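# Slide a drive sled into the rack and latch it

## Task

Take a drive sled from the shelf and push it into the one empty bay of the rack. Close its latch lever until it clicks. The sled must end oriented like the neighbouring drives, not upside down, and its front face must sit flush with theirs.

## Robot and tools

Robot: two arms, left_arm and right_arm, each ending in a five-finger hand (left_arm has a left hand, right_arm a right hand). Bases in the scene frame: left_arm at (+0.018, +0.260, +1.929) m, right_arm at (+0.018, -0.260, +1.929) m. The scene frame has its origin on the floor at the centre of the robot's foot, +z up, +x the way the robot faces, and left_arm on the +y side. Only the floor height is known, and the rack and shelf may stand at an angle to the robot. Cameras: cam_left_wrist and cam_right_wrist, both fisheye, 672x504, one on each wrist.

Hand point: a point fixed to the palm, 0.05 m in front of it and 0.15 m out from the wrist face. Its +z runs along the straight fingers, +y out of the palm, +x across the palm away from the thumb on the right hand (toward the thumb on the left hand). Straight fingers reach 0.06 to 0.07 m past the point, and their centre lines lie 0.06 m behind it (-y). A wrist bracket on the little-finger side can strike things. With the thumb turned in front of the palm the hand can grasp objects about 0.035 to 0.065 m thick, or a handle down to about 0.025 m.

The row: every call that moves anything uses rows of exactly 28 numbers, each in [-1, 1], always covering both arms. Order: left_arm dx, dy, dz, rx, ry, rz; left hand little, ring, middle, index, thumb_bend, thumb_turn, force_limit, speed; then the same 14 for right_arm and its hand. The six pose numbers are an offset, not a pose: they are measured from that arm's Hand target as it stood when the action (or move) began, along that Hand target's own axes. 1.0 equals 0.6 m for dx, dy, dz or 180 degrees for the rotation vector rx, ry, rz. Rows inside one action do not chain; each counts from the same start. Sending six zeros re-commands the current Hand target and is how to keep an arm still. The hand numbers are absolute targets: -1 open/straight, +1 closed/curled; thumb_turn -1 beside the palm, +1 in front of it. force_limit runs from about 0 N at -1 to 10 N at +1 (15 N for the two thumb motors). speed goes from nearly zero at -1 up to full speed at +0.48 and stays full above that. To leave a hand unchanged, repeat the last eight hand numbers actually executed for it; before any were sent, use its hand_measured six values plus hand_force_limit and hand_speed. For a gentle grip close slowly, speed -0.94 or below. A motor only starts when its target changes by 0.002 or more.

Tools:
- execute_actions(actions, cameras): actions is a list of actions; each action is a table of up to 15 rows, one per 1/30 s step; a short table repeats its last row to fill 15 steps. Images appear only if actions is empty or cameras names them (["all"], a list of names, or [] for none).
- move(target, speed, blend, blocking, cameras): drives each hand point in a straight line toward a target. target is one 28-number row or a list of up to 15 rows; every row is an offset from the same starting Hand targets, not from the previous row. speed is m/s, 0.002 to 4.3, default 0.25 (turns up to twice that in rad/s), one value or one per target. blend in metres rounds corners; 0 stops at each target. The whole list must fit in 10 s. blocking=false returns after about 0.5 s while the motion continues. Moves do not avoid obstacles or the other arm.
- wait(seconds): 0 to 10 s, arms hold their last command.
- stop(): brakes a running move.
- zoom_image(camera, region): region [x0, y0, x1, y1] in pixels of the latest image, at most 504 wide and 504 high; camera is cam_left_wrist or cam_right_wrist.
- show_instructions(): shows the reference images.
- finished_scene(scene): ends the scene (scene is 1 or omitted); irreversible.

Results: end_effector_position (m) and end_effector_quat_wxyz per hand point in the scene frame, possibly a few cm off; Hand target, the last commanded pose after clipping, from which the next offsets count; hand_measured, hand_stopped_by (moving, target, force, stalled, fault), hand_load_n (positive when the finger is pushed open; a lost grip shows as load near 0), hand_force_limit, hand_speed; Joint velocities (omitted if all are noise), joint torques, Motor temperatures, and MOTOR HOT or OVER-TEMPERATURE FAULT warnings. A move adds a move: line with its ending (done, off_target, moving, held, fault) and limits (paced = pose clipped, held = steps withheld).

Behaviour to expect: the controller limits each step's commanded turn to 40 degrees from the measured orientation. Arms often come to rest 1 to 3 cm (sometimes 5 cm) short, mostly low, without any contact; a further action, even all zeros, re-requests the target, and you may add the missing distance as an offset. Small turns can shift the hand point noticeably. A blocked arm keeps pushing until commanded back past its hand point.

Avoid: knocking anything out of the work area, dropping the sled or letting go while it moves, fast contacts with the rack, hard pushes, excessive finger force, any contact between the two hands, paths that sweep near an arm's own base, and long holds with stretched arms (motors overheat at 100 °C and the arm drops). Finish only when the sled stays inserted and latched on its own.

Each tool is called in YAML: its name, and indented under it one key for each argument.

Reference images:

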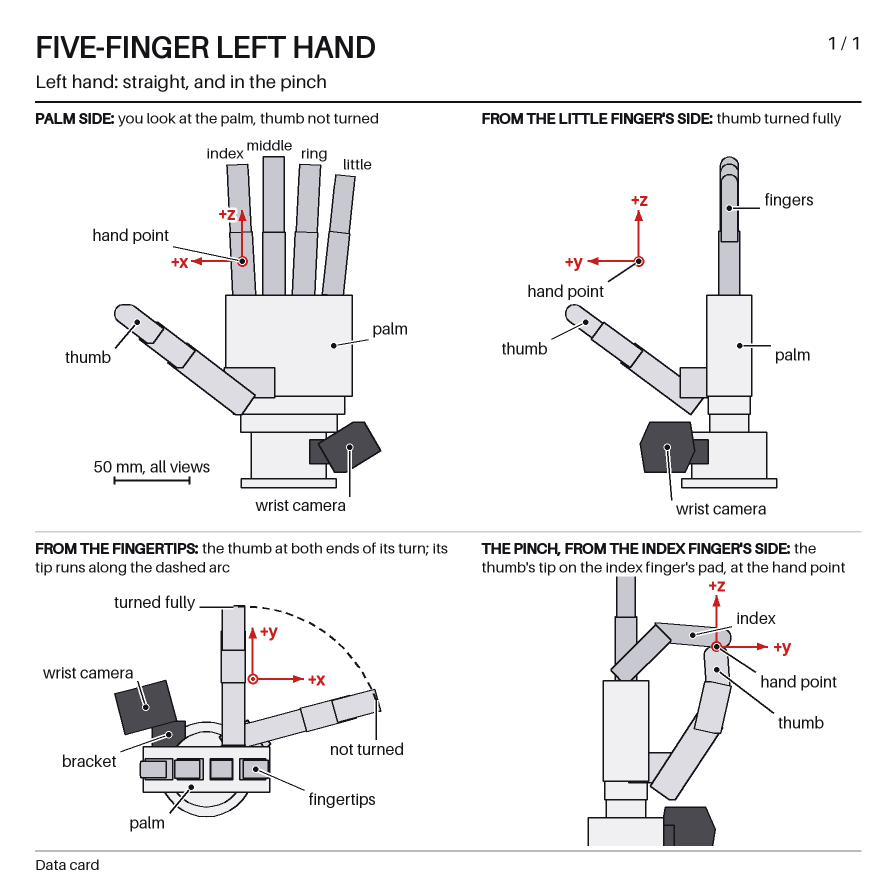

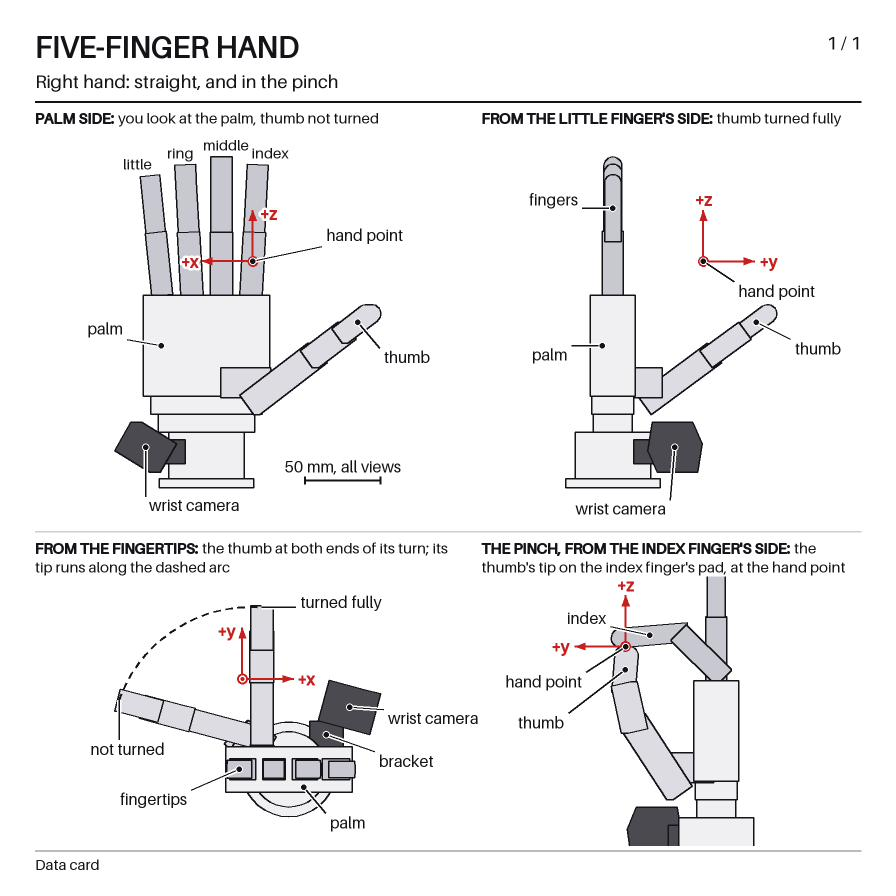

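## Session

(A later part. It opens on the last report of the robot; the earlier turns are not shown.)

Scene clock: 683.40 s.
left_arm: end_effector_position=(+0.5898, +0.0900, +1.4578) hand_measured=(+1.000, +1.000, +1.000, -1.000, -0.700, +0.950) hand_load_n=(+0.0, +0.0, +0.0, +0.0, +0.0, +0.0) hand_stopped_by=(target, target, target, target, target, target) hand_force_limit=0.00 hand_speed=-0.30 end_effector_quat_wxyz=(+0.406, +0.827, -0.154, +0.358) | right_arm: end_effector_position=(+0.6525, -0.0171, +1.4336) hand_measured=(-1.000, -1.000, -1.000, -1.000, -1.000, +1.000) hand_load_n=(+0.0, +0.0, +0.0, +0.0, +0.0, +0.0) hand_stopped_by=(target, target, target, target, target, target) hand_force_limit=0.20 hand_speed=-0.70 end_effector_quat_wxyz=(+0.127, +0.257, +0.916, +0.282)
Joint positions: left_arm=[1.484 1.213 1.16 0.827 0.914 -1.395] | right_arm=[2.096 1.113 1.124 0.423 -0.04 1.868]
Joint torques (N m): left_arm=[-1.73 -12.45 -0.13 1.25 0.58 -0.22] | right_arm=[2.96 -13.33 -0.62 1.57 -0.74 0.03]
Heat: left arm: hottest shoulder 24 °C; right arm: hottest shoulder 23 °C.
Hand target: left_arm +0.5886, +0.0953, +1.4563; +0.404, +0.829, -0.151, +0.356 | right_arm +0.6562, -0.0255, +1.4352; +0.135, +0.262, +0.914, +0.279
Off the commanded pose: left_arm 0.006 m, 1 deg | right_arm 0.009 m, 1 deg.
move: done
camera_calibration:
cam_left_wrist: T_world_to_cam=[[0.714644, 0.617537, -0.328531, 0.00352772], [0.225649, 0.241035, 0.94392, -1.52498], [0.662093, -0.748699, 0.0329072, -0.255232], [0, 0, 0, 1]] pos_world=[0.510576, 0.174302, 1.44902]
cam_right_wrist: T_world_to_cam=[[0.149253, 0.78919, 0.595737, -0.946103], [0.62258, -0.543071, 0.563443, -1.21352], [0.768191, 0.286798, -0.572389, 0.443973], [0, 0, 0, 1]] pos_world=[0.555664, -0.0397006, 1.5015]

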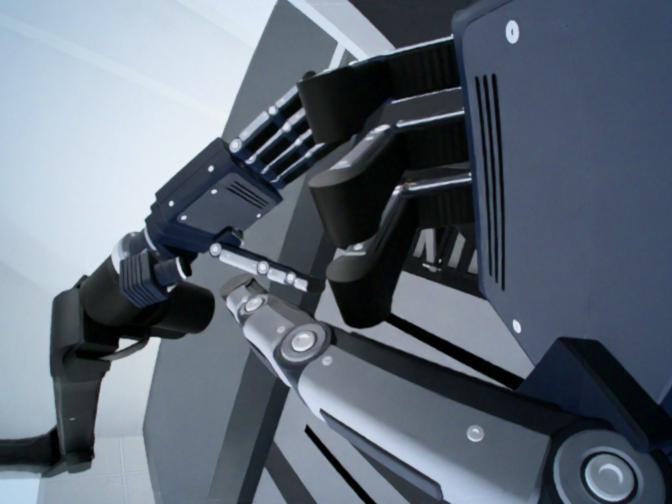

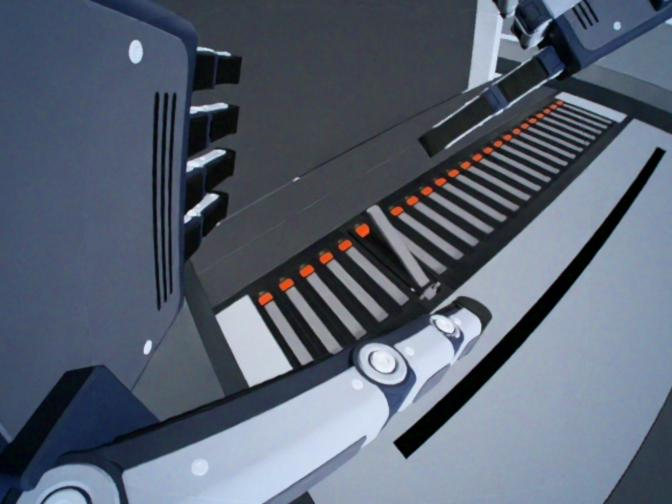

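move:
  target: [-0.0099,0.0415,0.0625,0,0,0,1,1,1,-1,-0.7,0.95,0,-0.3,0,0,0,0,0,0,-1,-1,-1,-1,-1,1,0.2,-0.7]
  speed: 0.1
  cameras: ["cam_right_wrist"]

Scene clock: 694.00 s.
left_arm: end_effector_position=(+0.5973, +0.0565, +1.4593) hand_measured=(+1.000, +1.000, +1.000, -1.000, -0.700, +0.950) hand_load_n=(+0.0, +0.5, +0.0, +0.0, +0.0, +0.0) hand_stopped_by=(target, target, target, target, target, target) hand_force_limit=0.00 hand_speed=-0.30 end_effector_quat_wxyz=(+0.403, +0.828, -0.149, +0.362) | right_arm: end_effector_position=(+0.6525, -0.0171, +1.4336) hand_measured=(-1.000, -1.000, -1.000, -1.000, -1.000, +1.000) hand_load_n=(+0.0, +0.0, +0.0, +0.0, +0.0, +0.0) hand_stopped_by=(target, target, target, target, target, target) hand_force_limit=0.20 hand_speed=-0.70 end_effector_quat_wxyz=(+0.127, +0.257, +0.916, +0.282)
Joint positions: left_arm=[1.394 1.213 1.17 0.762 0.838 -1.317] | right_arm=[2.096 1.113 1.124 0.423 -0.04 1.868]
Joint torques (N m): left_arm=[-3.84 -12.22 0.4 0.75 0.4 0.19] | right_arm=[3.08 -13.39 -0.66 1.52 -0.74 0.03]
Heat: left arm: hottest shoulder 24 °C; right arm: hottest shoulder 23 °C.
Hand target: left_arm +0.5887, +0.0502, +1.4503; +0.404, +0.829, -0.151, +0.356 | right_arm +0.6562, -0.0255, +1.4352; +0.135, +0.262, +0.914, +0.279
Off the commanded pose: left_arm 0.014 m, 1 deg | right_arm 0.009 m, 1 deg.
move: off_target (left_arm)
camera_calibration:
cam_right_wrist: T_world_to_cam=[[0.149253, 0.78919, 0.595737, -0.946103], [0.62258, -0.543071, 0.563443, -1.21352], [0.768191, 0.286798, -0.572389, 0.443973], [0, 0, 0, 1]] pos_world=[0.555664, -0.0397006, 1.5015]
Images, in order (width x height): cam_right_wrist 672x504.

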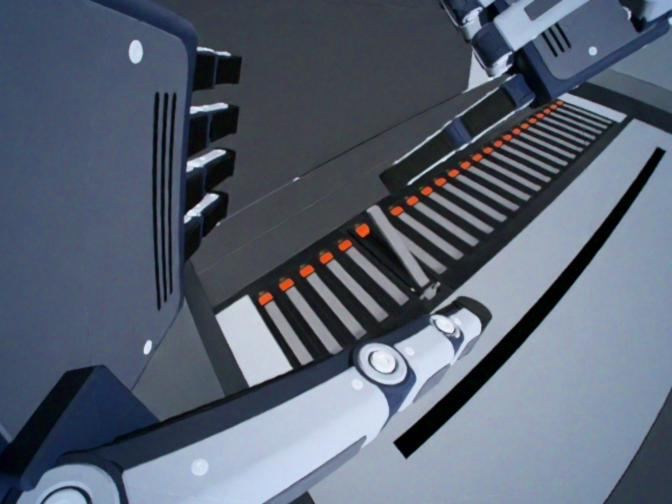

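move:
  target: [0.0312,-0.0347,0.0381,0,0,0,1,1,1,-1,-0.7,0.95,0,-0.3,0,0,0,0,0,0,-1,-1,-1,-1,-1,1,0.2,-0.7]
  speed: 0.06
  cameras: ["cam_right_wrist"]

zoom_image:
  camera: "cam_right_wrist"
  region: [320, 150, 480, 310]

Scene clock: 696.13 s.
left_arm: end_effector_position=(+0.6342, +0.0561, +1.4553) hand_measured=(+1.000, +1.000, +1.000, -1.000, -0.700, +0.950) hand_load_n=(+0.0, +0.0, +0.0, -0.5, +0.0, +0.0) hand_stopped_by=(target, target, target, target, target, target) hand_force_limit=0.00 hand_speed=-0.30 end_effector_quat_wxyz=(+0.400, +0.827, -0.151, +0.364) | right_arm: end_effector_position=(+0.6525, -0.0171, +1.4336) hand_measured=(-1.000, -1.000, -1.000, -1.000, -1.000, +1.000) hand_load_n=(+0.0, +0.0, +0.0, +0.0, +0.0, +0.0) hand_stopped_by=(target, target, target, target, target, target) hand_force_limit=0.20 hand_speed=-0.70 end_effector_quat_wxyz=(+0.127, +0.257, +0.916, +0.282)
Joint positions: left_arm=[1.383 1.213 1.267 0.659 0.827 -1.3] | right_arm=[2.096 1.113 1.124 0.423 -0.04 1.868]
Joint torques (N m): left_arm=[-4.31 -11.63 1.57 0.66 0.37 0.1] | right_arm=[3.25 -13.68 -0.65 1.57 -0.74 0.03]
Heat: left arm: hottest shoulder 24 °C; right arm: hottest shoulder 23 °C.
Hand target: left_arm +0.6237, +0.0462, +1.4423; +0.404, +0.829, -0.151, +0.356 | right_arm +0.6562, -0.0255, +1.4352; +0.135, +0.262, +0.914, +0.279
Off the commanded pose: left_arm 0.019 m, 1 deg | right_arm 0.009 m, 1 deg.
move: off_target (left_arm)
camera_calibration:
cam_right_wrist: T_world_to_cam=[[0.149253, 0.78919, 0.595737, -0.946103], [0.62258, -0.543071, 0.563443, -1.21352], [0.768191, 0.286798, -0.572389, 0.443973], [0, 0, 0, 1]] pos_world=[0.555664, -0.0397006, 1.5015]
Images, in order (width x height): cam_right_wrist 672x504.

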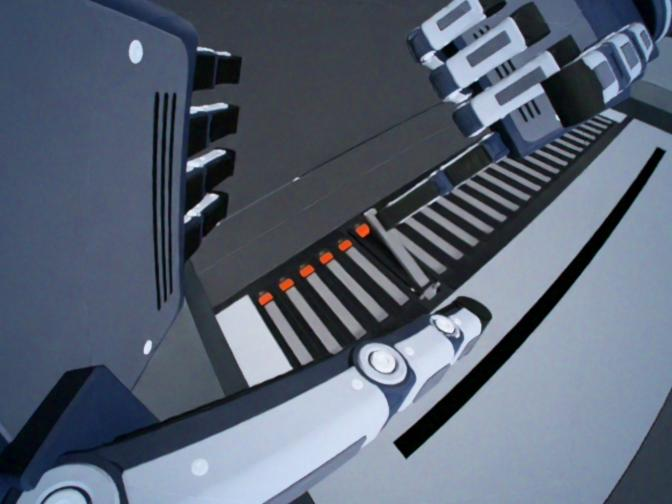

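Scaled by 3.150 from the camera's 672x504 image, which has a finer 960x720 frame.

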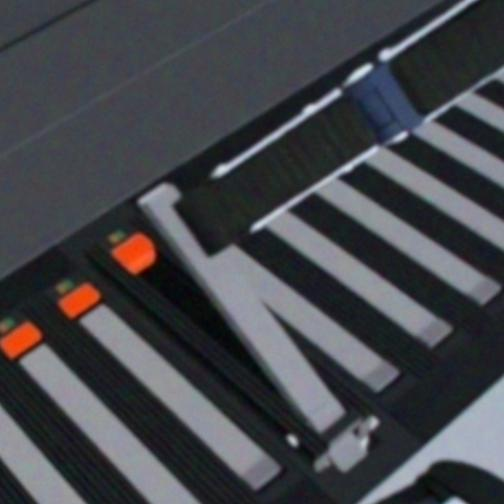

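move:
  target: [-0.0181,0.0239,0.0012,0,0,0,1,1,1,-1,-0.7,0.95,0,-0.3,0,0,0,0,0,0,-1,-1,-1,-1,-1,1,0.2,-0.7]
  speed: 0.1
  cameras: ["cam_right_wrist"]

zoom_image:
  camera: "cam_right_wrist"
  region: [320, 150, 480, 310]

Scene clock: 698.00 s.
left_arm: end_effector_position=(+0.6232, +0.0458, +1.4531) hand_measured=(+1.000, +1.000, +1.000, -1.000, -0.700, +0.950) hand_load_n=(+0.0, +0.0, +0.0, +0.0, +0.0, +0.0) hand_stopped_by=(target, target, target, target, target, target) hand_force_limit=0.00 hand_speed=-0.30 end_effector_quat_wxyz=(+0.402, +0.829, -0.149, +0.360) | right_arm: end_effector_position=(+0.6525, -0.0171, +1.4336) hand_measured=(-1.000, -1.000, -1.000, -1.000, -1.000, +1.000) hand_load_n=(+0.0, +0.0, +0.0, +0.0, -0.5, +0.0) hand_stopped_by=(target, target, target, target, target, target) hand_force_limit=0.20 hand_speed=-0.70 end_effector_quat_wxyz=(+0.127, +0.257, +0.916, +0.282)
Joint positions: left_arm=[1.362 1.222 1.248 0.664 0.811 -1.283] | right_arm=[2.096 1.113 1.124 0.423 -0.04 1.868]
Joint torques (N m): left_arm=[-4.19 -11.34 0.44 1.25 0.42 0.2] | right_arm=[3.02 -13.39 -0.66 1.55 -0.74 0.03]
Heat: left arm: hottest shoulder 24 °C; right arm: hottest shoulder 23 °C.
Hand target: left_arm +0.6086, +0.0362, +1.4423; +0.404, +0.829, -0.150, +0.356 | right_arm +0.6562, -0.0255, +1.4352; +0.135, +0.262, +0.914, +0.279
Off the commanded pose: left_arm 0.020 m, 1 deg | right_arm 0.009 m, 1 deg.
move: off_target (left_arm)
camera_calibration:
cam_right_wrist: T_world_to_cam=[[0.149253, 0.78919, 0.595737, -0.946103], [0.62258, -0.543071, 0.563443, -1.21352], [0.768191, 0.286798, -0.572389, 0.443973], [0, 0, 0, 1]] pos_world=[0.555664, -0.0397006, 1.5015]
Images, in order (width x height): cam_right_wrist 672x504.

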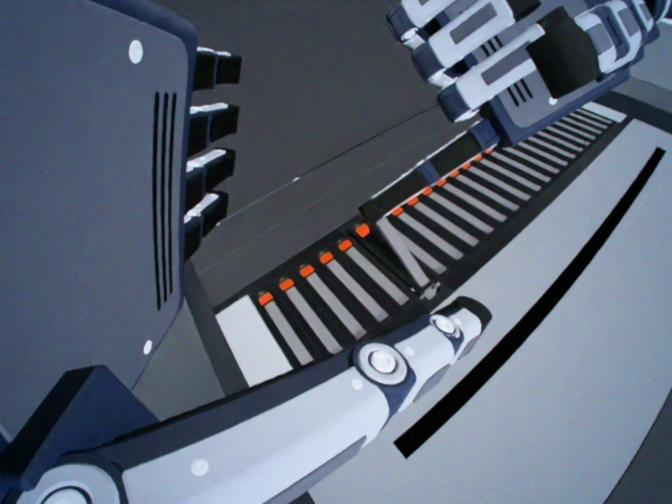

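Scaled by 3.150 from the camera's 672x504 image, which has a finer 960x720 frame.

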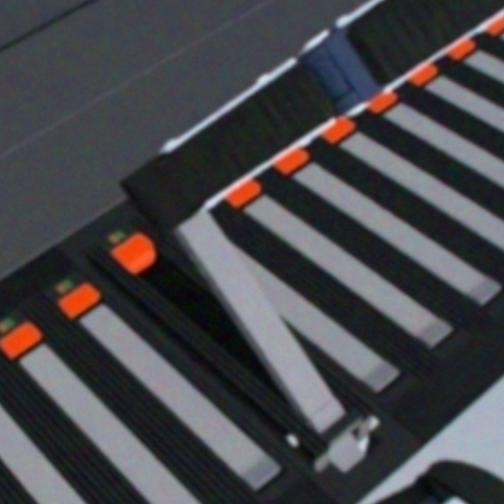

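move:
  target: [0.0410,-0.0314,0.0273,0,0,0,1,1,1,-1,-0.7,0.95,0,-0.3,0,0,0,0,0,0,-1,-1,-1,-1,-1,1,0.2,-0.7]
  speed: 0.06
  cameras: ["cam_right_wrist"]

zoom_image:
  camera: "cam_right_wrist"
  region: [320, 150, 480, 310]

Scene clock: 699.77 s.
left_arm: end_effector_position=(+0.6485, +0.0440, +1.4524) hand_measured=(+1.000, +1.000, +1.000, -1.000, -0.700, +0.950) hand_load_n=(+0.0, +0.0, +0.0, -1.0, +0.0, -0.5) hand_stopped_by=(target, target, target, target, target, target) hand_force_limit=0.00 hand_speed=-0.30 end_effector_quat_wxyz=(+0.403, +0.828, -0.149, +0.359) | right_arm: end_effector_position=(+0.6525, -0.0171, +1.4336) hand_measured=(-1.000, -1.000, -1.000, -1.000, -1.000, +1.000) hand_load_n=(+0.0, +0.0, +0.0, -0.5, -0.5, +0.0) hand_stopped_by=(target, target, target, target, target, target) hand_force_limit=0.20 hand_speed=-0.70 end_effector_quat_wxyz=(+0.127, +0.257, +0.916, +0.282)
Joint positions: left_arm=[1.35 1.222 1.316 0.584 0.805 -1.271] | right_arm=[2.096 1.113 1.124 0.423 -0.04 1.868]
Joint torques (N m): left_arm=[-4.37 -11.99 2.17 0.77 0.34 0.16] | right_arm=[3.14 -13.57 -0.68 1.52 -0.73 0.02]
Heat: left arm: hottest shoulder 24 °C; right arm: hottest shoulder 23 °C.
Hand target: left_arm +0.6436, +0.0363, +1.4423; +0.404, +0.829, -0.151, +0.356 | right_arm +0.6562, -0.0255, +1.4352; +0.135, +0.262, +0.914, +0.279
Off the commanded pose: left_arm 0.014 m, 0 deg | right_arm 0.009 m, 1 deg.
move: off_target (left_arm)
camera_calibration:
cam_right_wrist: T_world_to_cam=[[0.149253, 0.78919, 0.595737, -0.946103], [0.62258, -0.543071, 0.563443, -1.21352], [0.768191, 0.286798, -0.572389, 0.443973], [0, 0, 0, 1]] pos_world=[0.555664, -0.0397006, 1.5015]
Images, in order (width x height): cam_right_wrist 672x504.

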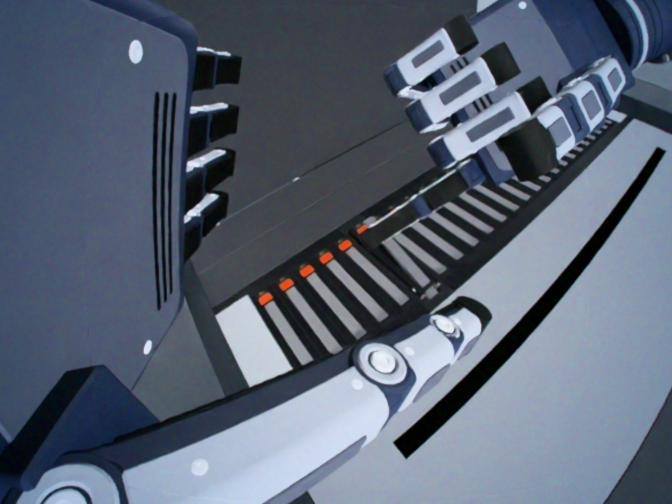

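Scaled by 3.150 from the camera's 672x504 image, which has a finer 960x720 frame.

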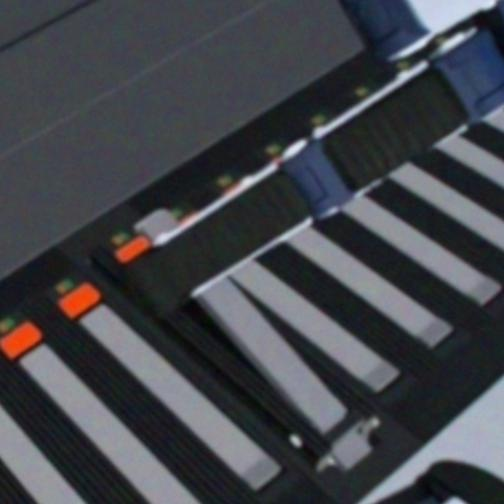

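move:
  target: [0.0175,-0.0134,0.0117,0,0,0,1,1,1,-1,-0.7,0.95,0,-0.3,0,0,0,0,0,0,-1,-1,-1,-1,-1,1,0.2,-0.7]
  speed: 0.05
  cameras: ["cam_right_wrist"]

zoom_image:
  camera: "cam_right_wrist"
  region: [320, 150, 480, 310]

Scene clock: 701.33 s.
left_arm: end_effector_position=(+0.6583, +0.0425, +1.4514) hand_measured=(+1.000, +1.000, +1.000, -1.000, -0.700, +0.950) hand_load_n=(+0.0, +0.0, +0.0, -1.5, +0.0, +0.0) hand_stopped_by=(target, target, target, target, target, target) hand_force_limit=0.00 hand_speed=-0.30 end_effector_quat_wxyz=(+0.406, +0.829, -0.149, +0.354) | right_arm: end_effector_position=(+0.6525, -0.0171, +1.4336) hand_measured=(-1.000, -1.000, -1.000, -1.000, -1.000, +1.000) hand_load_n=(+0.0, +0.0, +0.0, +0.0, +0.0, +0.0) hand_stopped_by=(target, target, target, target, target, target) hand_force_limit=0.20 hand_speed=-0.70 end_effector_quat_wxyz=(+0.127, +0.257, +0.916, +0.282)
Joint positions: left_arm=[1.344 1.223 1.348 0.539 0.802 -1.263] | right_arm=[2.096 1.113 1.124 0.423 -0.04 1.868]
Joint torques (N m): left_arm=[-4.07 -12.63 2.8 0.77 0.27 0.13] | right_arm=[3.14 -13.39 -0.62 1.52 -0.73 0.03]
Heat: left arm: hottest shoulder 24 °C; right arm: hottest shoulder 23 °C.
Hand target: left_arm +0.6585, +0.0363, +1.4422; +0.404, +0.829, -0.150, +0.355 | right_arm +0.6562, -0.0255, +1.4352; +0.135, +0.262, +0.914, +0.279
Off the commanded pose: left_arm 0.011 m, 0 deg | right_arm 0.009 m, 1 deg.
move: off_target (left_arm)
camera_calibration:
cam_right_wrist: T_world_to_cam=[[0.149253, 0.78919, 0.595737, -0.946103], [0.62258, -0.543071, 0.563443, -1.21352], [0.768191, 0.286798, -0.572389, 0.443973], [0, 0, 0, 1]] pos_world=[0.555664, -0.0397006, 1.5015]
Images, in order (width x height): cam_right_wrist 672x504.

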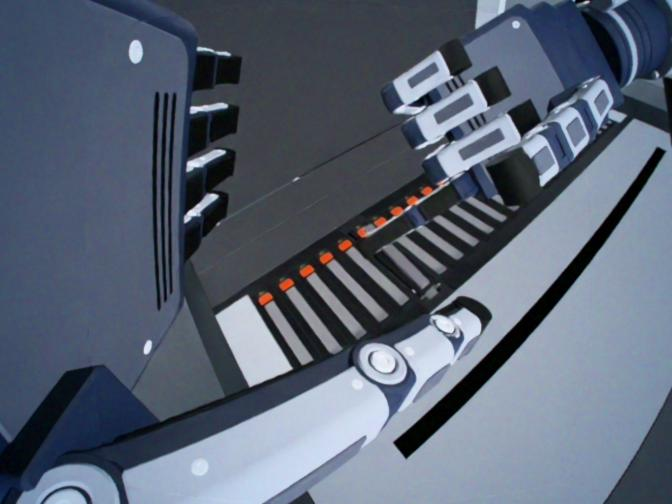

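Scaled by 3.150 from the camera's 672x504 image, which has a finer 960x720 frame.

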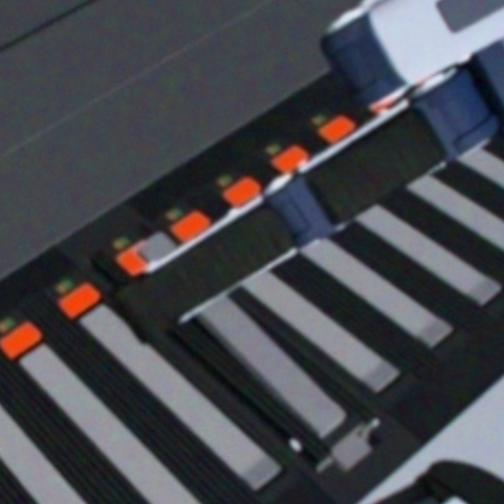

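move:
  target: [0.0178,-0.0176,0.0065,0,0,0,1,1,1,-1,-0.7,0.95,0,-0.3,0,0,0,0,0,0,-1,-1,-1,-1,-1,1,0.2,-0.7]
  speed: 0.04
  cameras: ["cam_right_wrist"]

zoom_image:
  camera: "cam_right_wrist"
  region: [320, 150, 480, 310]

Scene clock: 703.27 s.
left_arm: end_effector_position=(+0.6636, +0.0417, +1.4497) hand_measured=(+1.000, +1.000, +1.000, -1.000, -0.700, +0.950) hand_load_n=(+0.0, +0.0, +0.0, -3.5, +0.0, -0.5) hand_stopped_by=(target, target, target, target, target, target) hand_force_limit=0.00 hand_speed=-0.30 end_effector_quat_wxyz=(+0.412, +0.829, -0.149, +0.347) | right_arm: end_effector_position=(+0.6525, -0.0171, +1.4336) hand_measured=(-1.000, -1.000, -1.000, -1.000, -1.000, +1.000) hand_load_n=(+0.0, +0.0, +0.0, +0.0, +0.0, +0.0) hand_stopped_by=(target, target, target, target, target, target) hand_force_limit=0.20 hand_speed=-0.70 end_effector_quat_wxyz=(+0.127, +0.257, +0.916, +0.282)
Joint positions: left_arm=[1.343 1.228 1.374 0.498 0.81 -1.26] | right_arm=[2.096 1.113 1.124 0.423 -0.04 1.868]
Joint torques (N m): left_arm=[-3.66 -13.57 4.01 0.85 0.15 0.03] | right_arm=[3.02 -13.33 -0.62 1.55 -0.74 0.03]
Heat: left arm: hottest shoulder 24 °C; right arm: hottest shoulder 23 °C.
Hand target: left_arm +0.6736, +0.0403, +1.4423; +0.404, +0.829, -0.151, +0.356 | right_arm +0.6562, -0.0255, +1.4352; +0.135, +0.262, +0.914, +0.279
Off the commanded pose: left_arm 0.013 m, 1 deg | right_arm 0.009 m, 1 deg.
move: off_target (left_arm)
camera_calibration:
cam_right_wrist: T_world_to_cam=[[0.149253, 0.78919, 0.595737, -0.946103], [0.62258, -0.543071, 0.563443, -1.21352], [0.768191, 0.286798, -0.572389, 0.443973], [0, 0, 0, 1]] pos_world=[0.555664, -0.0397006, 1.5015]
Images, in order (width x height): cam_right_wrist 672x504.

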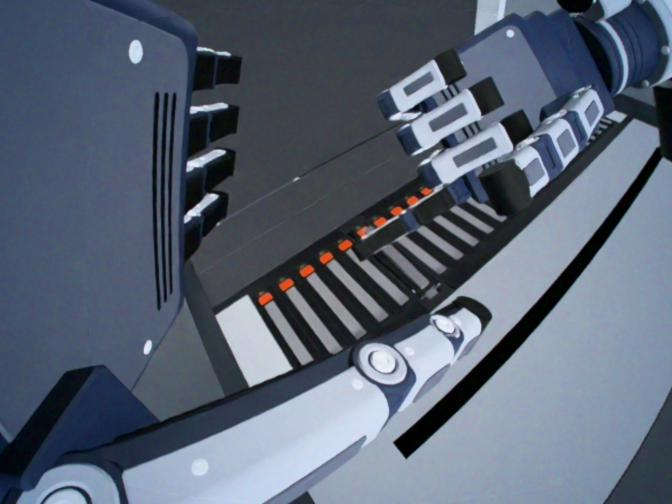

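Scaled by 3.150 from the camera's 672x504 image, which has a finer 960x720 frame.

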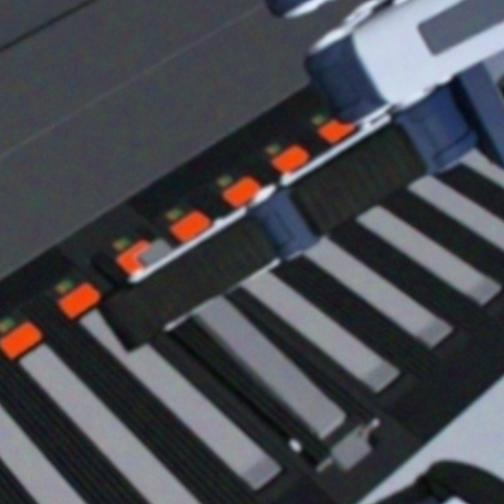

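move:
  target:
    - [-0.0152,0.0117,-0.0101,0,0,0,1,1,1,-1,-0.7,0.95,0,-0.3,0,0,0,0,0,0,-1,-1,-1,-1,-1,1,0.2,-0.7]
    - [-0.0143,-0.0030,-0.0283,0,0,0,1,1,1,-1,-0.7,0.95,0,-0.3,0,0,0,0,0,0,-1,-1,-1,-1,-1,1,0.2,-0.7]
  speed: 0.06
  cameras: ["cam_right_wrist"]

zoom_image:
  camera: "cam_right_wrist"
  region: [320, 150, 480, 310]

Scene clock: 705.67 s.
left_arm: end_effector_position=(+0.6604, +0.0447, +1.4527) hand_measured=(+1.000, +1.000, +1.000, -1.000, -0.700, +0.950) hand_load_n=(+0.0, +0.0, +0.0, -2.5, +0.0, +0.0) hand_stopped_by=(target, target, target, target, target, target) hand_force_limit=0.00 hand_speed=-0.30 end_effector_quat_wxyz=(+0.414, +0.823, -0.155, +0.357) | right_arm: end_effector_position=(+0.6525, -0.0171, +1.4336) hand_measured=(-1.000, -1.000, -1.000, -1.000, -1.000, +1.000) hand_load_n=(+0.0, +0.0, +0.0, +0.0, -0.5, +0.0) hand_stopped_by=(target, target, target, target, target, target) hand_force_limit=0.20 hand_speed=-0.70 end_effector_quat_wxyz=(+0.127, +0.257, +0.916, +0.282)
Joint positions: left_arm=[1.353 1.229 1.366 0.532 0.832 -1.262] | right_arm=[2.096 1.113 1.124 0.423 -0.04 1.868]
Joint torques (N m): left_arm=[-2.14 -14.1 1.83 1.74 0.37 -0.28] | right_arm=[3.19 -13.27 -0.64 1.54 -0.73 0.02]
Heat: left arm: hottest shoulder 24 °C; right arm: hottest shoulder 23 °C.
Hand target: left_arm +0.6607, +0.0544, +1.4423; +0.404, +0.829, -0.151, +0.356 | right_arm +0.6562, -0.0255, +1.4352; +0.135, +0.262, +0.914, +0.279
Off the commanded pose: left_arm 0.014 m, 1 deg | right_arm 0.009 m, 1 deg.
move: off_target (left_arm)
camera_calibration:
cam_right_wrist: T_world_to_cam=[[0.149253, 0.78919, 0.595737, -0.946103], [0.62258, -0.543071, 0.563443, -1.21352], [0.768191, 0.286798, -0.572389, 0.443973], [0, 0, 0, 1]] pos_world=[0.555664, -0.0397006, 1.5015]
Images, in order (width x height): cam_right_wrist 672x504.

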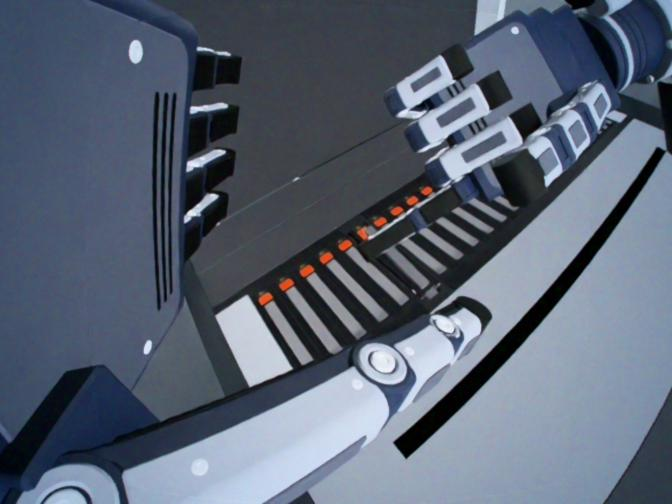

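Scaled by 3.150 from the camera's 672x504 image, which has a finer 960x720 frame.

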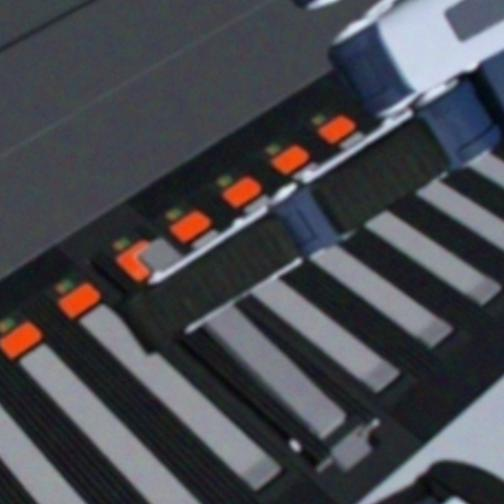

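move:
  target:
    - [-0.0215,0.0245,-0.0037,0,0,0,1,1,1,-1,-0.7,0.95,0,-0.3,0,0,0,0,0,0,-1,-1,-1,-1,-1,1,0.2,-0.7]
    - [-0.0210,0.0161,-0.0140,0,0,0,1,1,1,-1,-0.7,0.95,0,-0.3,0,0,0,0,0,0,-1,-1,-1,-1,-1,1,0.2,-0.7]
  speed: 0.06
  cameras: ["cam_right_wrist"]

zoom_image:
  camera: "cam_right_wrist"
  region: [320, 150, 480, 310]

Scene clock: 710.70 s.
left_arm: end_effector_position=(+0.6478, +0.0476, +1.4521) hand_measured=(+1.000, +1.000, +1.000, -1.000, -0.700, +0.950) hand_load_n=(+0.0, +0.0, +0.0, -1.5, -0.5, +0.0) hand_stopped_by=(target, target, target, target, target, target) hand_force_limit=0.00 hand_speed=-0.30 end_effector_quat_wxyz=(+0.408, +0.823, -0.156, +0.363) | right_arm: end_effector_position=(+0.6525, -0.0171, +1.4336) hand_measured=(-1.000, -1.000, -1.000, -1.000, -1.000, +1.000) hand_load_n=(+0.0, +0.0, +0.0, +0.0, +0.0, +0.0) hand_stopped_by=(target, target, target, target, target, target) hand_force_limit=0.20 hand_speed=-0.70 end_effector_quat_wxyz=(+0.127, +0.257, +0.916, +0.282)
Joint positions: left_arm=[1.363 1.229 1.326 0.592 0.833 -1.272] | right_arm=[2.096 1.113 1.124 0.423 -0.04 1.868]
Joint torques (N m): left_arm=[-2.26 -13.27 1.02 1.35 0.46 -0.26] | right_arm=[3.14 -13.45 -0.64 1.51 -0.73 0.03]
Heat: left arm: hottest shoulder 23 °C; right arm: hottest shoulder 23 °C.
Hand target: left_arm +0.6427, +0.0542, +1.4424; +0.404, +0.829, -0.151, +0.356 | right_arm +0.6562, -0.0255, +1.4352; +0.135, +0.262, +0.914, +0.279
Off the commanded pose: left_arm 0.013 m, 1 deg | right_arm 0.009 m, 1 deg.
move: off_target (left_arm)
camera_calibration:
cam_right_wrist: T_world_to_cam=[[0.149253, 0.78919, 0.595737, -0.946103], [0.62258, -0.543071, 0.563443, -1.21352], [0.768191, 0.286798, -0.572389, 0.443973], [0, 0, 0, 1]] pos_world=[0.555664, -0.0397006, 1.5015]
Images, in order (width x height): cam_right_wrist 672x504.

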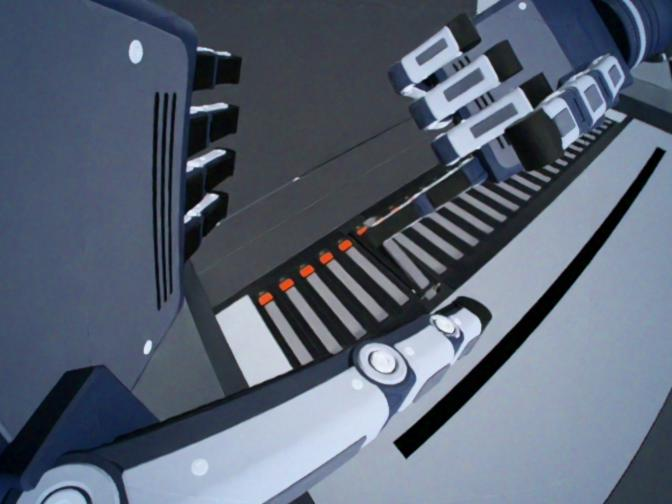

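Scaled by 3.150 from the camera's 672x504 image, which has a finer 960x720 frame.

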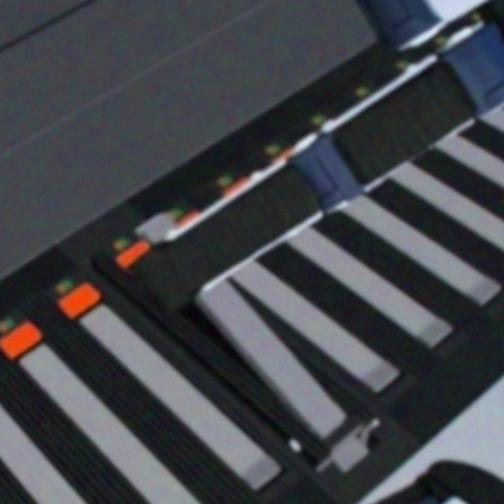

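move:
  target: [-0.0137,0.0045,-0.0171,0,0,0,1,1,1,-1,-0.7,0.95,0,-0.3,0,0,0,0,0,0,-1,-1,-1,-1,-1,1,0.2,-0.7]
  speed: 0.06
  cameras: ["cam_right_wrist"]

zoom_image:
  camera: "cam_right_wrist"
  region: [320, 150, 480, 310]

Scene clock: 713.27 s.
left_arm: end_effector_position=(+0.6379, +0.0562, +1.4500) hand_measured=(+1.000, +1.000, +1.000, -1.000, -0.700, +0.950) hand_load_n=(+0.0, +0.0, +0.0, +0.0, +0.0, -0.5) hand_stopped_by=(target, target, target, target, target, target) hand_force_limit=0.00 hand_speed=-0.30 end_effector_quat_wxyz=(+0.404, +0.825, -0.156, +0.363) | right_arm: end_effector_position=(+0.6525, -0.0171, +1.4336) hand_measured=(-1.000, -1.000, -1.000, -1.000, -1.000, +1.000) hand_load_n=(+0.0, +0.0, +0.0, +0.0, +0.0, +0.0) hand_stopped_by=(target, target, target, target, target, target) hand_force_limit=0.20 hand_speed=-0.70 end_effector_quat_wxyz=(+0.127, +0.257, +0.916, +0.282)
Joint positions: left_arm=[1.387 1.229 1.298 0.638 0.842 -1.293] | right_arm=[2.096 1.113 1.124 0.423 -0.04 1.868]
Joint torques (N m): left_arm=[-1.79 -13.04 0.57 1.35 0.66 -0.25] | right_arm=[3.14 -13.39 -0.65 1.55 -0.74 0.02]
Heat: left arm: hottest shoulder 23 °C; right arm: hottest shoulder 23 °C.
Hand target: left_arm +0.6308, +0.0602, +1.4424; +0.405, +0.829, -0.151, +0.356 | right_arm +0.6562, -0.0255, +1.4352; +0.135, +0.262, +0.914, +0.279
Off the commanded pose: left_arm 0.011 m, 1 deg | right_arm 0.009 m, 1 deg.
move: off_target (left_arm)
camera_calibration:
cam_right_wrist: T_world_to_cam=[[0.149253, 0.78919, 0.595737, -0.946103], [0.62258, -0.543071, 0.563443, -1.21352], [0.768191, 0.286798, -0.572389, 0.443973], [0, 0, 0, 1]] pos_world=[0.555664, -0.0397006, 1.5015]
Images, in order (width x height): cam_right_wrist 672x504.

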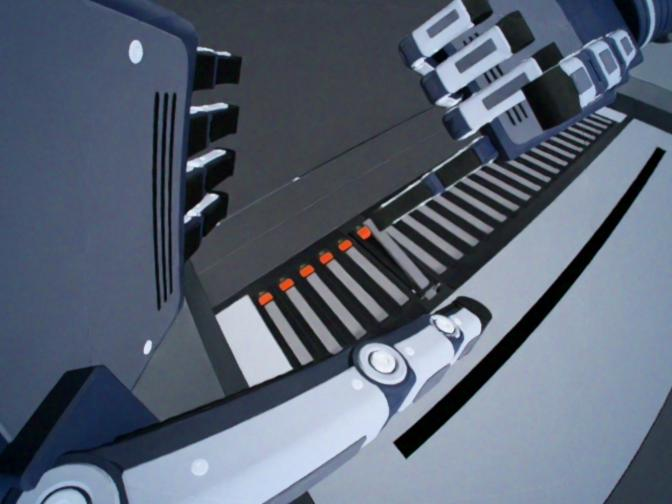

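Scaled by 3.150 from the camera's 672x504 image, which has a finer 960x720 frame.

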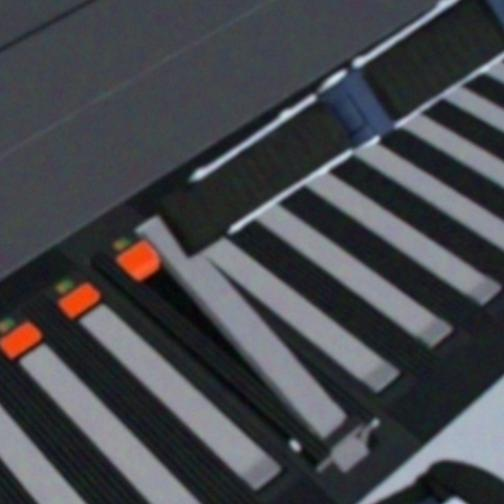

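move:
  target:
    - [-0.0052,0.0130,0.0085,0,0,0,1,1,1,-1,-0.7,0.95,0,-0.3,0,0,0,0,0,0,-1,-1,-1,-1,-1,1,0.2,-0.7]
    - [0.0253,-0.0134,0.0249,0,0,0,1,1,1,-1,-0.7,0.95,0,-0.3,0,0,0,0,0,0,-1,-1,-1,-1,-1,1,0.2,-0.7]
  speed: 0.05
  cameras: ["cam_right_wrist"]

zoom_image:
  camera: "cam_right_wrist"
  region: [320, 150, 480, 310]

Scene clock: 716.00 s.
left_arm: end_effector_position=(+0.6518, +0.0581, +1.4468) hand_measured=(+1.000, +1.000, +1.000, -1.000, -0.700, +0.950) hand_load_n=(+0.5, +0.0, +0.0, -1.0, +0.0, +0.0) hand_stopped_by=(target, target, target, target, target, target) hand_force_limit=0.00 hand_speed=-0.30 end_effector_quat_wxyz=(+0.403, +0.829, -0.152, +0.357) | right_arm: end_effector_position=(+0.6525, -0.0171, +1.4336) hand_measured=(-1.000, -1.000, -1.000, -1.000, -1.000, +1.000) hand_load_n=(+0.0, +0.0, +0.0, +0.0, +0.0, +0.0) hand_stopped_by=(target, target, target, target, target, target) hand_force_limit=0.20 hand_speed=-0.70 end_effector_quat_wxyz=(+0.127, +0.257, +0.916, +0.282)
Joint positions: left_arm=[1.387 1.229 1.337 0.586 0.834 -1.294] | right_arm=[2.096 1.113 1.124 0.423 -0.04 1.868]
Joint torques (N m): left_arm=[-3.66 -13.63 2.06 0.72 0.44 -0.01] | right_arm=[3.14 -13.39 -0.62 1.57 -0.73 0.03]
Heat: left arm: hottest shoulder 23 °C; right arm: hottest shoulder 23 °C.
Hand target: left_arm +0.6527, +0.0542, +1.4424; +0.404, +0.829, -0.151, +0.356 | right_arm +0.6562, -0.0255, +1.4352; +0.135, +0.262, +0.914, +0.279
Off the commanded pose: left_arm 0.006 m, 0 deg | right_arm 0.009 m, 1 deg.
move: done
camera_calibration:
cam_right_wrist: T_world_to_cam=[[0.149253, 0.78919, 0.595737, -0.946103], [0.62258, -0.543071, 0.563443, -1.21352], [0.768191, 0.286798, -0.572389, 0.443973], [0, 0, 0, 1]] pos_world=[0.555664, -0.0397006, 1.5015]
Images, in order (width x height): cam_right_wrist 672x504.

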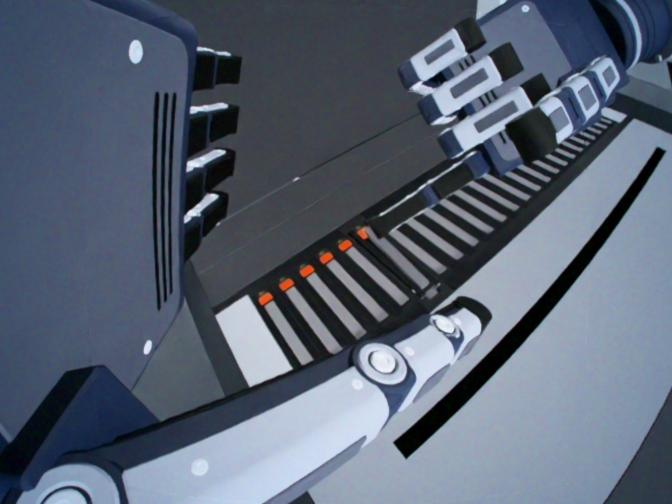

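Scaled by 3.150 from the camera's 672x504 image, which has a finer 960x720 frame.

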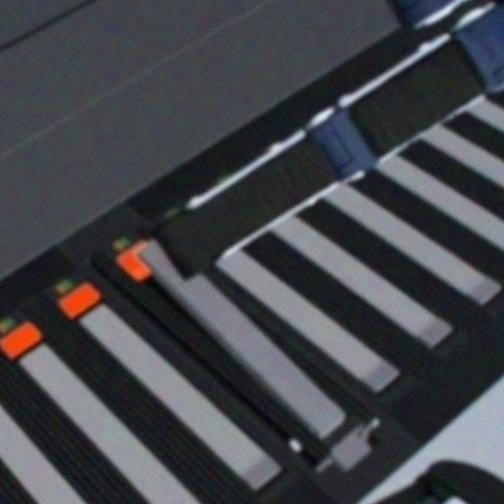

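move:
  target: [0.0137,-0.0008,0.0142,0,0,0,1,1,1,-1,-0.7,0.95,0,-0.3,0,0,0,0,0,0,-1,-1,-1,-1,-1,1,0.2,-0.7]
  speed: 0.05
  cameras: ["cam_right_wrist"]

zoom_image:
  camera: "cam_right_wrist"
  region: [320, 150, 480, 310]

Scene clock: 718.00 s.
left_arm: end_effector_position=(+0.6546, +0.0542, +1.4450) hand_measured=(+1.000, +1.000, +1.000, -1.000, -0.700, +0.950) hand_load_n=(+0.0, +0.0, +0.0, -1.5, +0.0, +0.0) hand_stopped_by=(target, target, target, target, target, target) hand_force_limit=0.00 hand_speed=-0.30 end_effector_quat_wxyz=(+0.406, +0.833, -0.147, +0.346) | right_arm: end_effector_position=(+0.6525, -0.0171, +1.4336) hand_measured=(-1.000, -1.000, -1.000, -1.000, -1.000, +1.000) hand_load_n=(+0.0, +0.0, +0.0, +0.0, +0.0, +0.0) hand_stopped_by=(target, target, target, target, target, target) hand_force_limit=0.20 hand_speed=-0.70 end_effector_quat_wxyz=(+0.127, +0.257, +0.916, +0.282)
Joint positions: left_arm=[1.377 1.229 1.35 0.544 0.823 -1.289] | right_arm=[2.096 1.113 1.124 0.423 -0.04 1.868]
Joint torques (N m): left_arm=[-5.01 -14.8 3.15 0.92 0.25 0.15] | right_arm=[3.02 -13.39 -0.64 1.57 -0.74 0.03]
Heat: left arm: hottest shoulder 23 °C; right arm: hottest shoulder 23 °C.
Hand target: left_arm +0.6626, +0.0482, +1.4444; +0.405, +0.829, -0.150, +0.356 | right_arm +0.6562, -0.0255, +1.4352; +0.135, +0.262, +0.914, +0.279
Off the commanded pose: left_arm 0.010 m, 1 deg | right_arm 0.009 m, 1 deg.
move: done
camera_calibration:
cam_right_wrist: T_world_to_cam=[[0.149253, 0.78919, 0.595737, -0.946103], [0.62258, -0.543071, 0.563443, -1.21352], [0.768191, 0.286798, -0.572389, 0.443973], [0, 0, 0, 1]] pos_world=[0.555664, -0.0397006, 1.5015]
Images, in order (width x height): cam_right_wrist 672x504.

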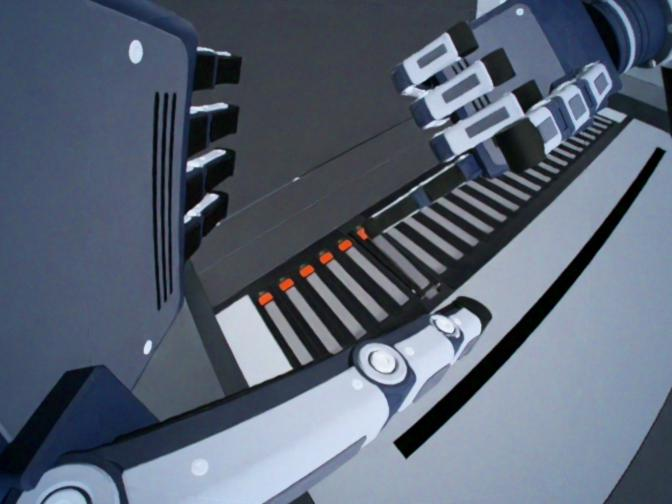

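Scaled by 3.150 from the camera's 672x504 image, which has a finer 960x720 frame.

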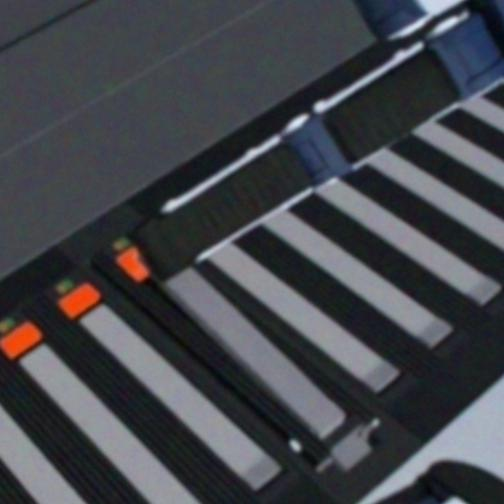

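move:
  target: [0.0164,-0.0136,0.0096,0,0,0,1,1,1,-1,-0.7,0.95,0,-0.3,0,0,0,0,0,0,-1,-1,-1,-1,-1,1,0.2,-0.7]
  speed: 0.04
  cameras: ["cam_right_wrist"]

zoom_image:
  camera: "cam_right_wrist"
  region: [320, 150, 480, 310]

Scene clock: 719.93 s.
left_arm: end_effector_position=(+0.6593, +0.0529, +1.4438) hand_measured=(+1.000, +1.000, +1.000, -1.000, -0.700, +0.950) hand_load_n=(+0.0, +0.0, +0.5, -3.5, +0.0, +0.0) hand_stopped_by=(target, target, target, target, target, target) hand_force_limit=0.00 hand_speed=-0.30 end_effector_quat_wxyz=(+0.410, +0.834, -0.146, +0.338) | right_arm: end_effector_position=(+0.6525, -0.0171, +1.4336) hand_measured=(-1.000, -1.000, -1.000, -1.000, -1.000, +1.000) hand_load_n=(+0.0, +0.0, +0.0, +0.0, +0.0, +0.0) hand_stopped_by=(target, target, target, target, target, target) hand_force_limit=0.20 hand_speed=-0.70 end_effector_quat_wxyz=(+0.127, +0.257, +0.916, +0.282)
Joint positions: left_arm=[1.373 1.229 1.37 0.501 0.823 -1.282] | right_arm=[2.096 1.113 1.124 0.423 -0.04 1.868]
Joint torques (N m): left_arm=[-3.96 -14.56 4.42 0.99 0.24 0.03] | right_arm=[3.08 -13.27 -0.64 1.55 -0.73 0.02]
Heat: left arm: hottest shoulder 23 °C; right arm: hottest shoulder 23 °C.
Hand target: left_arm +0.6766, +0.0492, +1.4444; +0.404, +0.829, -0.151, +0.356 | right_arm +0.6562, -0.0255, +1.4352; +0.135, +0.262, +0.914, +0.279
Off the commanded pose: left_arm 0.018 m, 2 deg | right_arm 0.009 m, 1 deg.
move: off_target (left_arm)
camera_calibration:
cam_right_wrist: T_world_to_cam=[[0.149253, 0.78919, 0.595737, -0.946103], [0.62258, -0.543071, 0.563443, -1.21352], [0.768191, 0.286798, -0.572389, 0.443973], [0, 0, 0, 1]] pos_world=[0.555664, -0.0397006, 1.5015]
Images, in order (width x height): cam_right_wrist 672x504.

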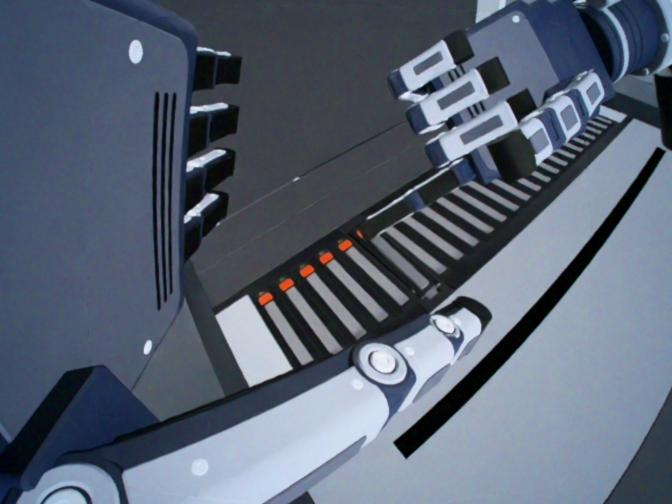

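Scaled by 3.150 from the camera's 672x504 image, which has a finer 960x720 frame.

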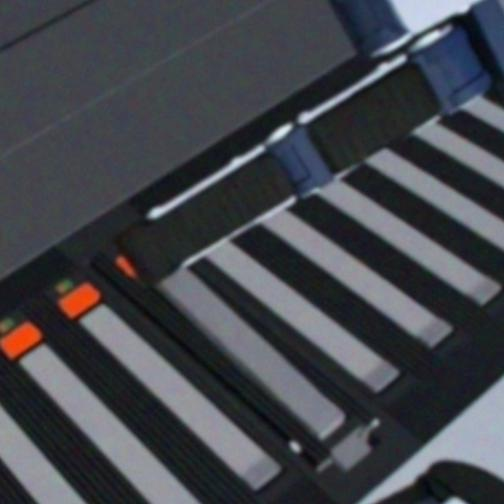

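move:
  target: [0.0140,-0.0108,0.0094,0,0,0,1,1,1,-1,-0.7,0.95,0,-0.3,0,0,0,0,0,0,-1,-1,-1,-1,-1,1,0.2,-0.7]
  speed: 0.04
  cameras: ["cam_right_wrist"]

zoom_image:
  camera: "cam_right_wrist"
  region: [320, 150, 480, 310]

Scene clock: 722.13 s.
left_arm: end_effector_position=(+0.6668, +0.0522, +1.4430) hand_measured=(+1.000, +1.000, +1.000, -1.000, -0.700, +0.950) hand_load_n=(+0.0, +0.0, +0.0, -4.5, -0.5, +0.0) hand_stopped_by=(target, target, target, target, target, target) hand_force_limit=0.00 hand_speed=-0.30 end_effector_quat_wxyz=(+0.412, +0.835, -0.146, +0.334) | right_arm: end_effector_position=(+0.6525, -0.0171, +1.4336) hand_measured=(-1.000, -1.000, -1.000, -1.000, -1.000, +1.000) hand_load_n=(+0.0, +0.5, +0.0, +0.0, +0.0, +0.0) hand_stopped_by=(target, target, target, target, target, target) hand_force_limit=0.20 hand_speed=-0.70 end_effector_quat_wxyz=(+0.127, +0.257, +0.916, +0.282)
Joint positions: left_arm=[1.37 1.23 1.395 0.463 0.822 -1.277] | right_arm=[2.096 1.113 1.124 0.423 -0.04 1.868]
Joint torques (N m): left_arm=[-4.48 -14.56 5.19 1.24 0.19 0.01] | right_arm=[3.08 -13.45 -0.65 1.55 -0.74 0.03]
Heat: left arm: hottest shoulder 23 °C; right arm: hottest shoulder 23 °C.
Hand target: left_arm +0.6886, +0.0493, +1.4442; +0.404, +0.829, -0.151, +0.356 | right_arm +0.6562, -0.0255, +1.4352; +0.135, +0.262, +0.914, +0.279
Off the commanded pose: left_arm 0.022 m, 3 deg | right_arm 0.009 m, 1 deg.
move: off_target (left_arm)
camera_calibration:
cam_right_wrist: T_world_to_cam=[[0.149253, 0.78919, 0.595737, -0.946103], [0.62258, -0.543071, 0.563443, -1.21352], [0.768191, 0.286798, -0.572389, 0.443973], [0, 0, 0, 1]] pos_world=[0.555664, -0.0397006, 1.5015]
Images, in order (width x height): cam_right_wrist 672x504.

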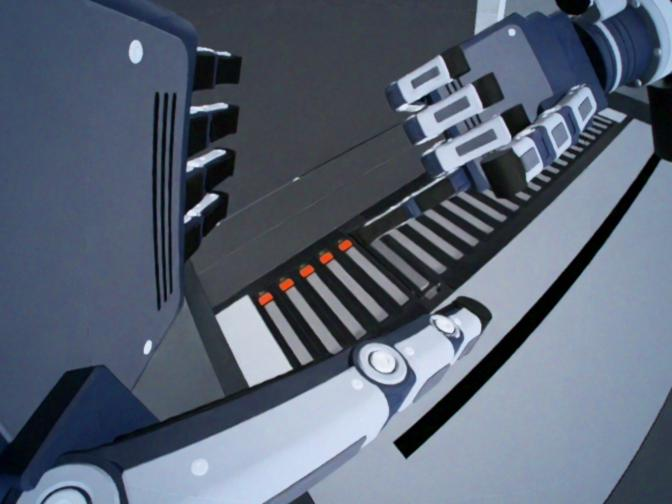

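Scaled by 3.150 from the camera's 672x504 image, which has a finer 960x720 frame.

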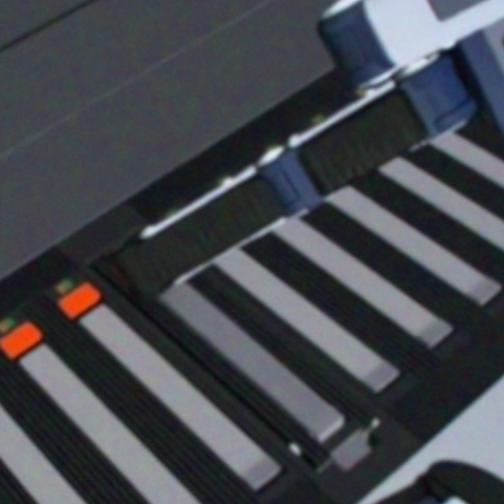

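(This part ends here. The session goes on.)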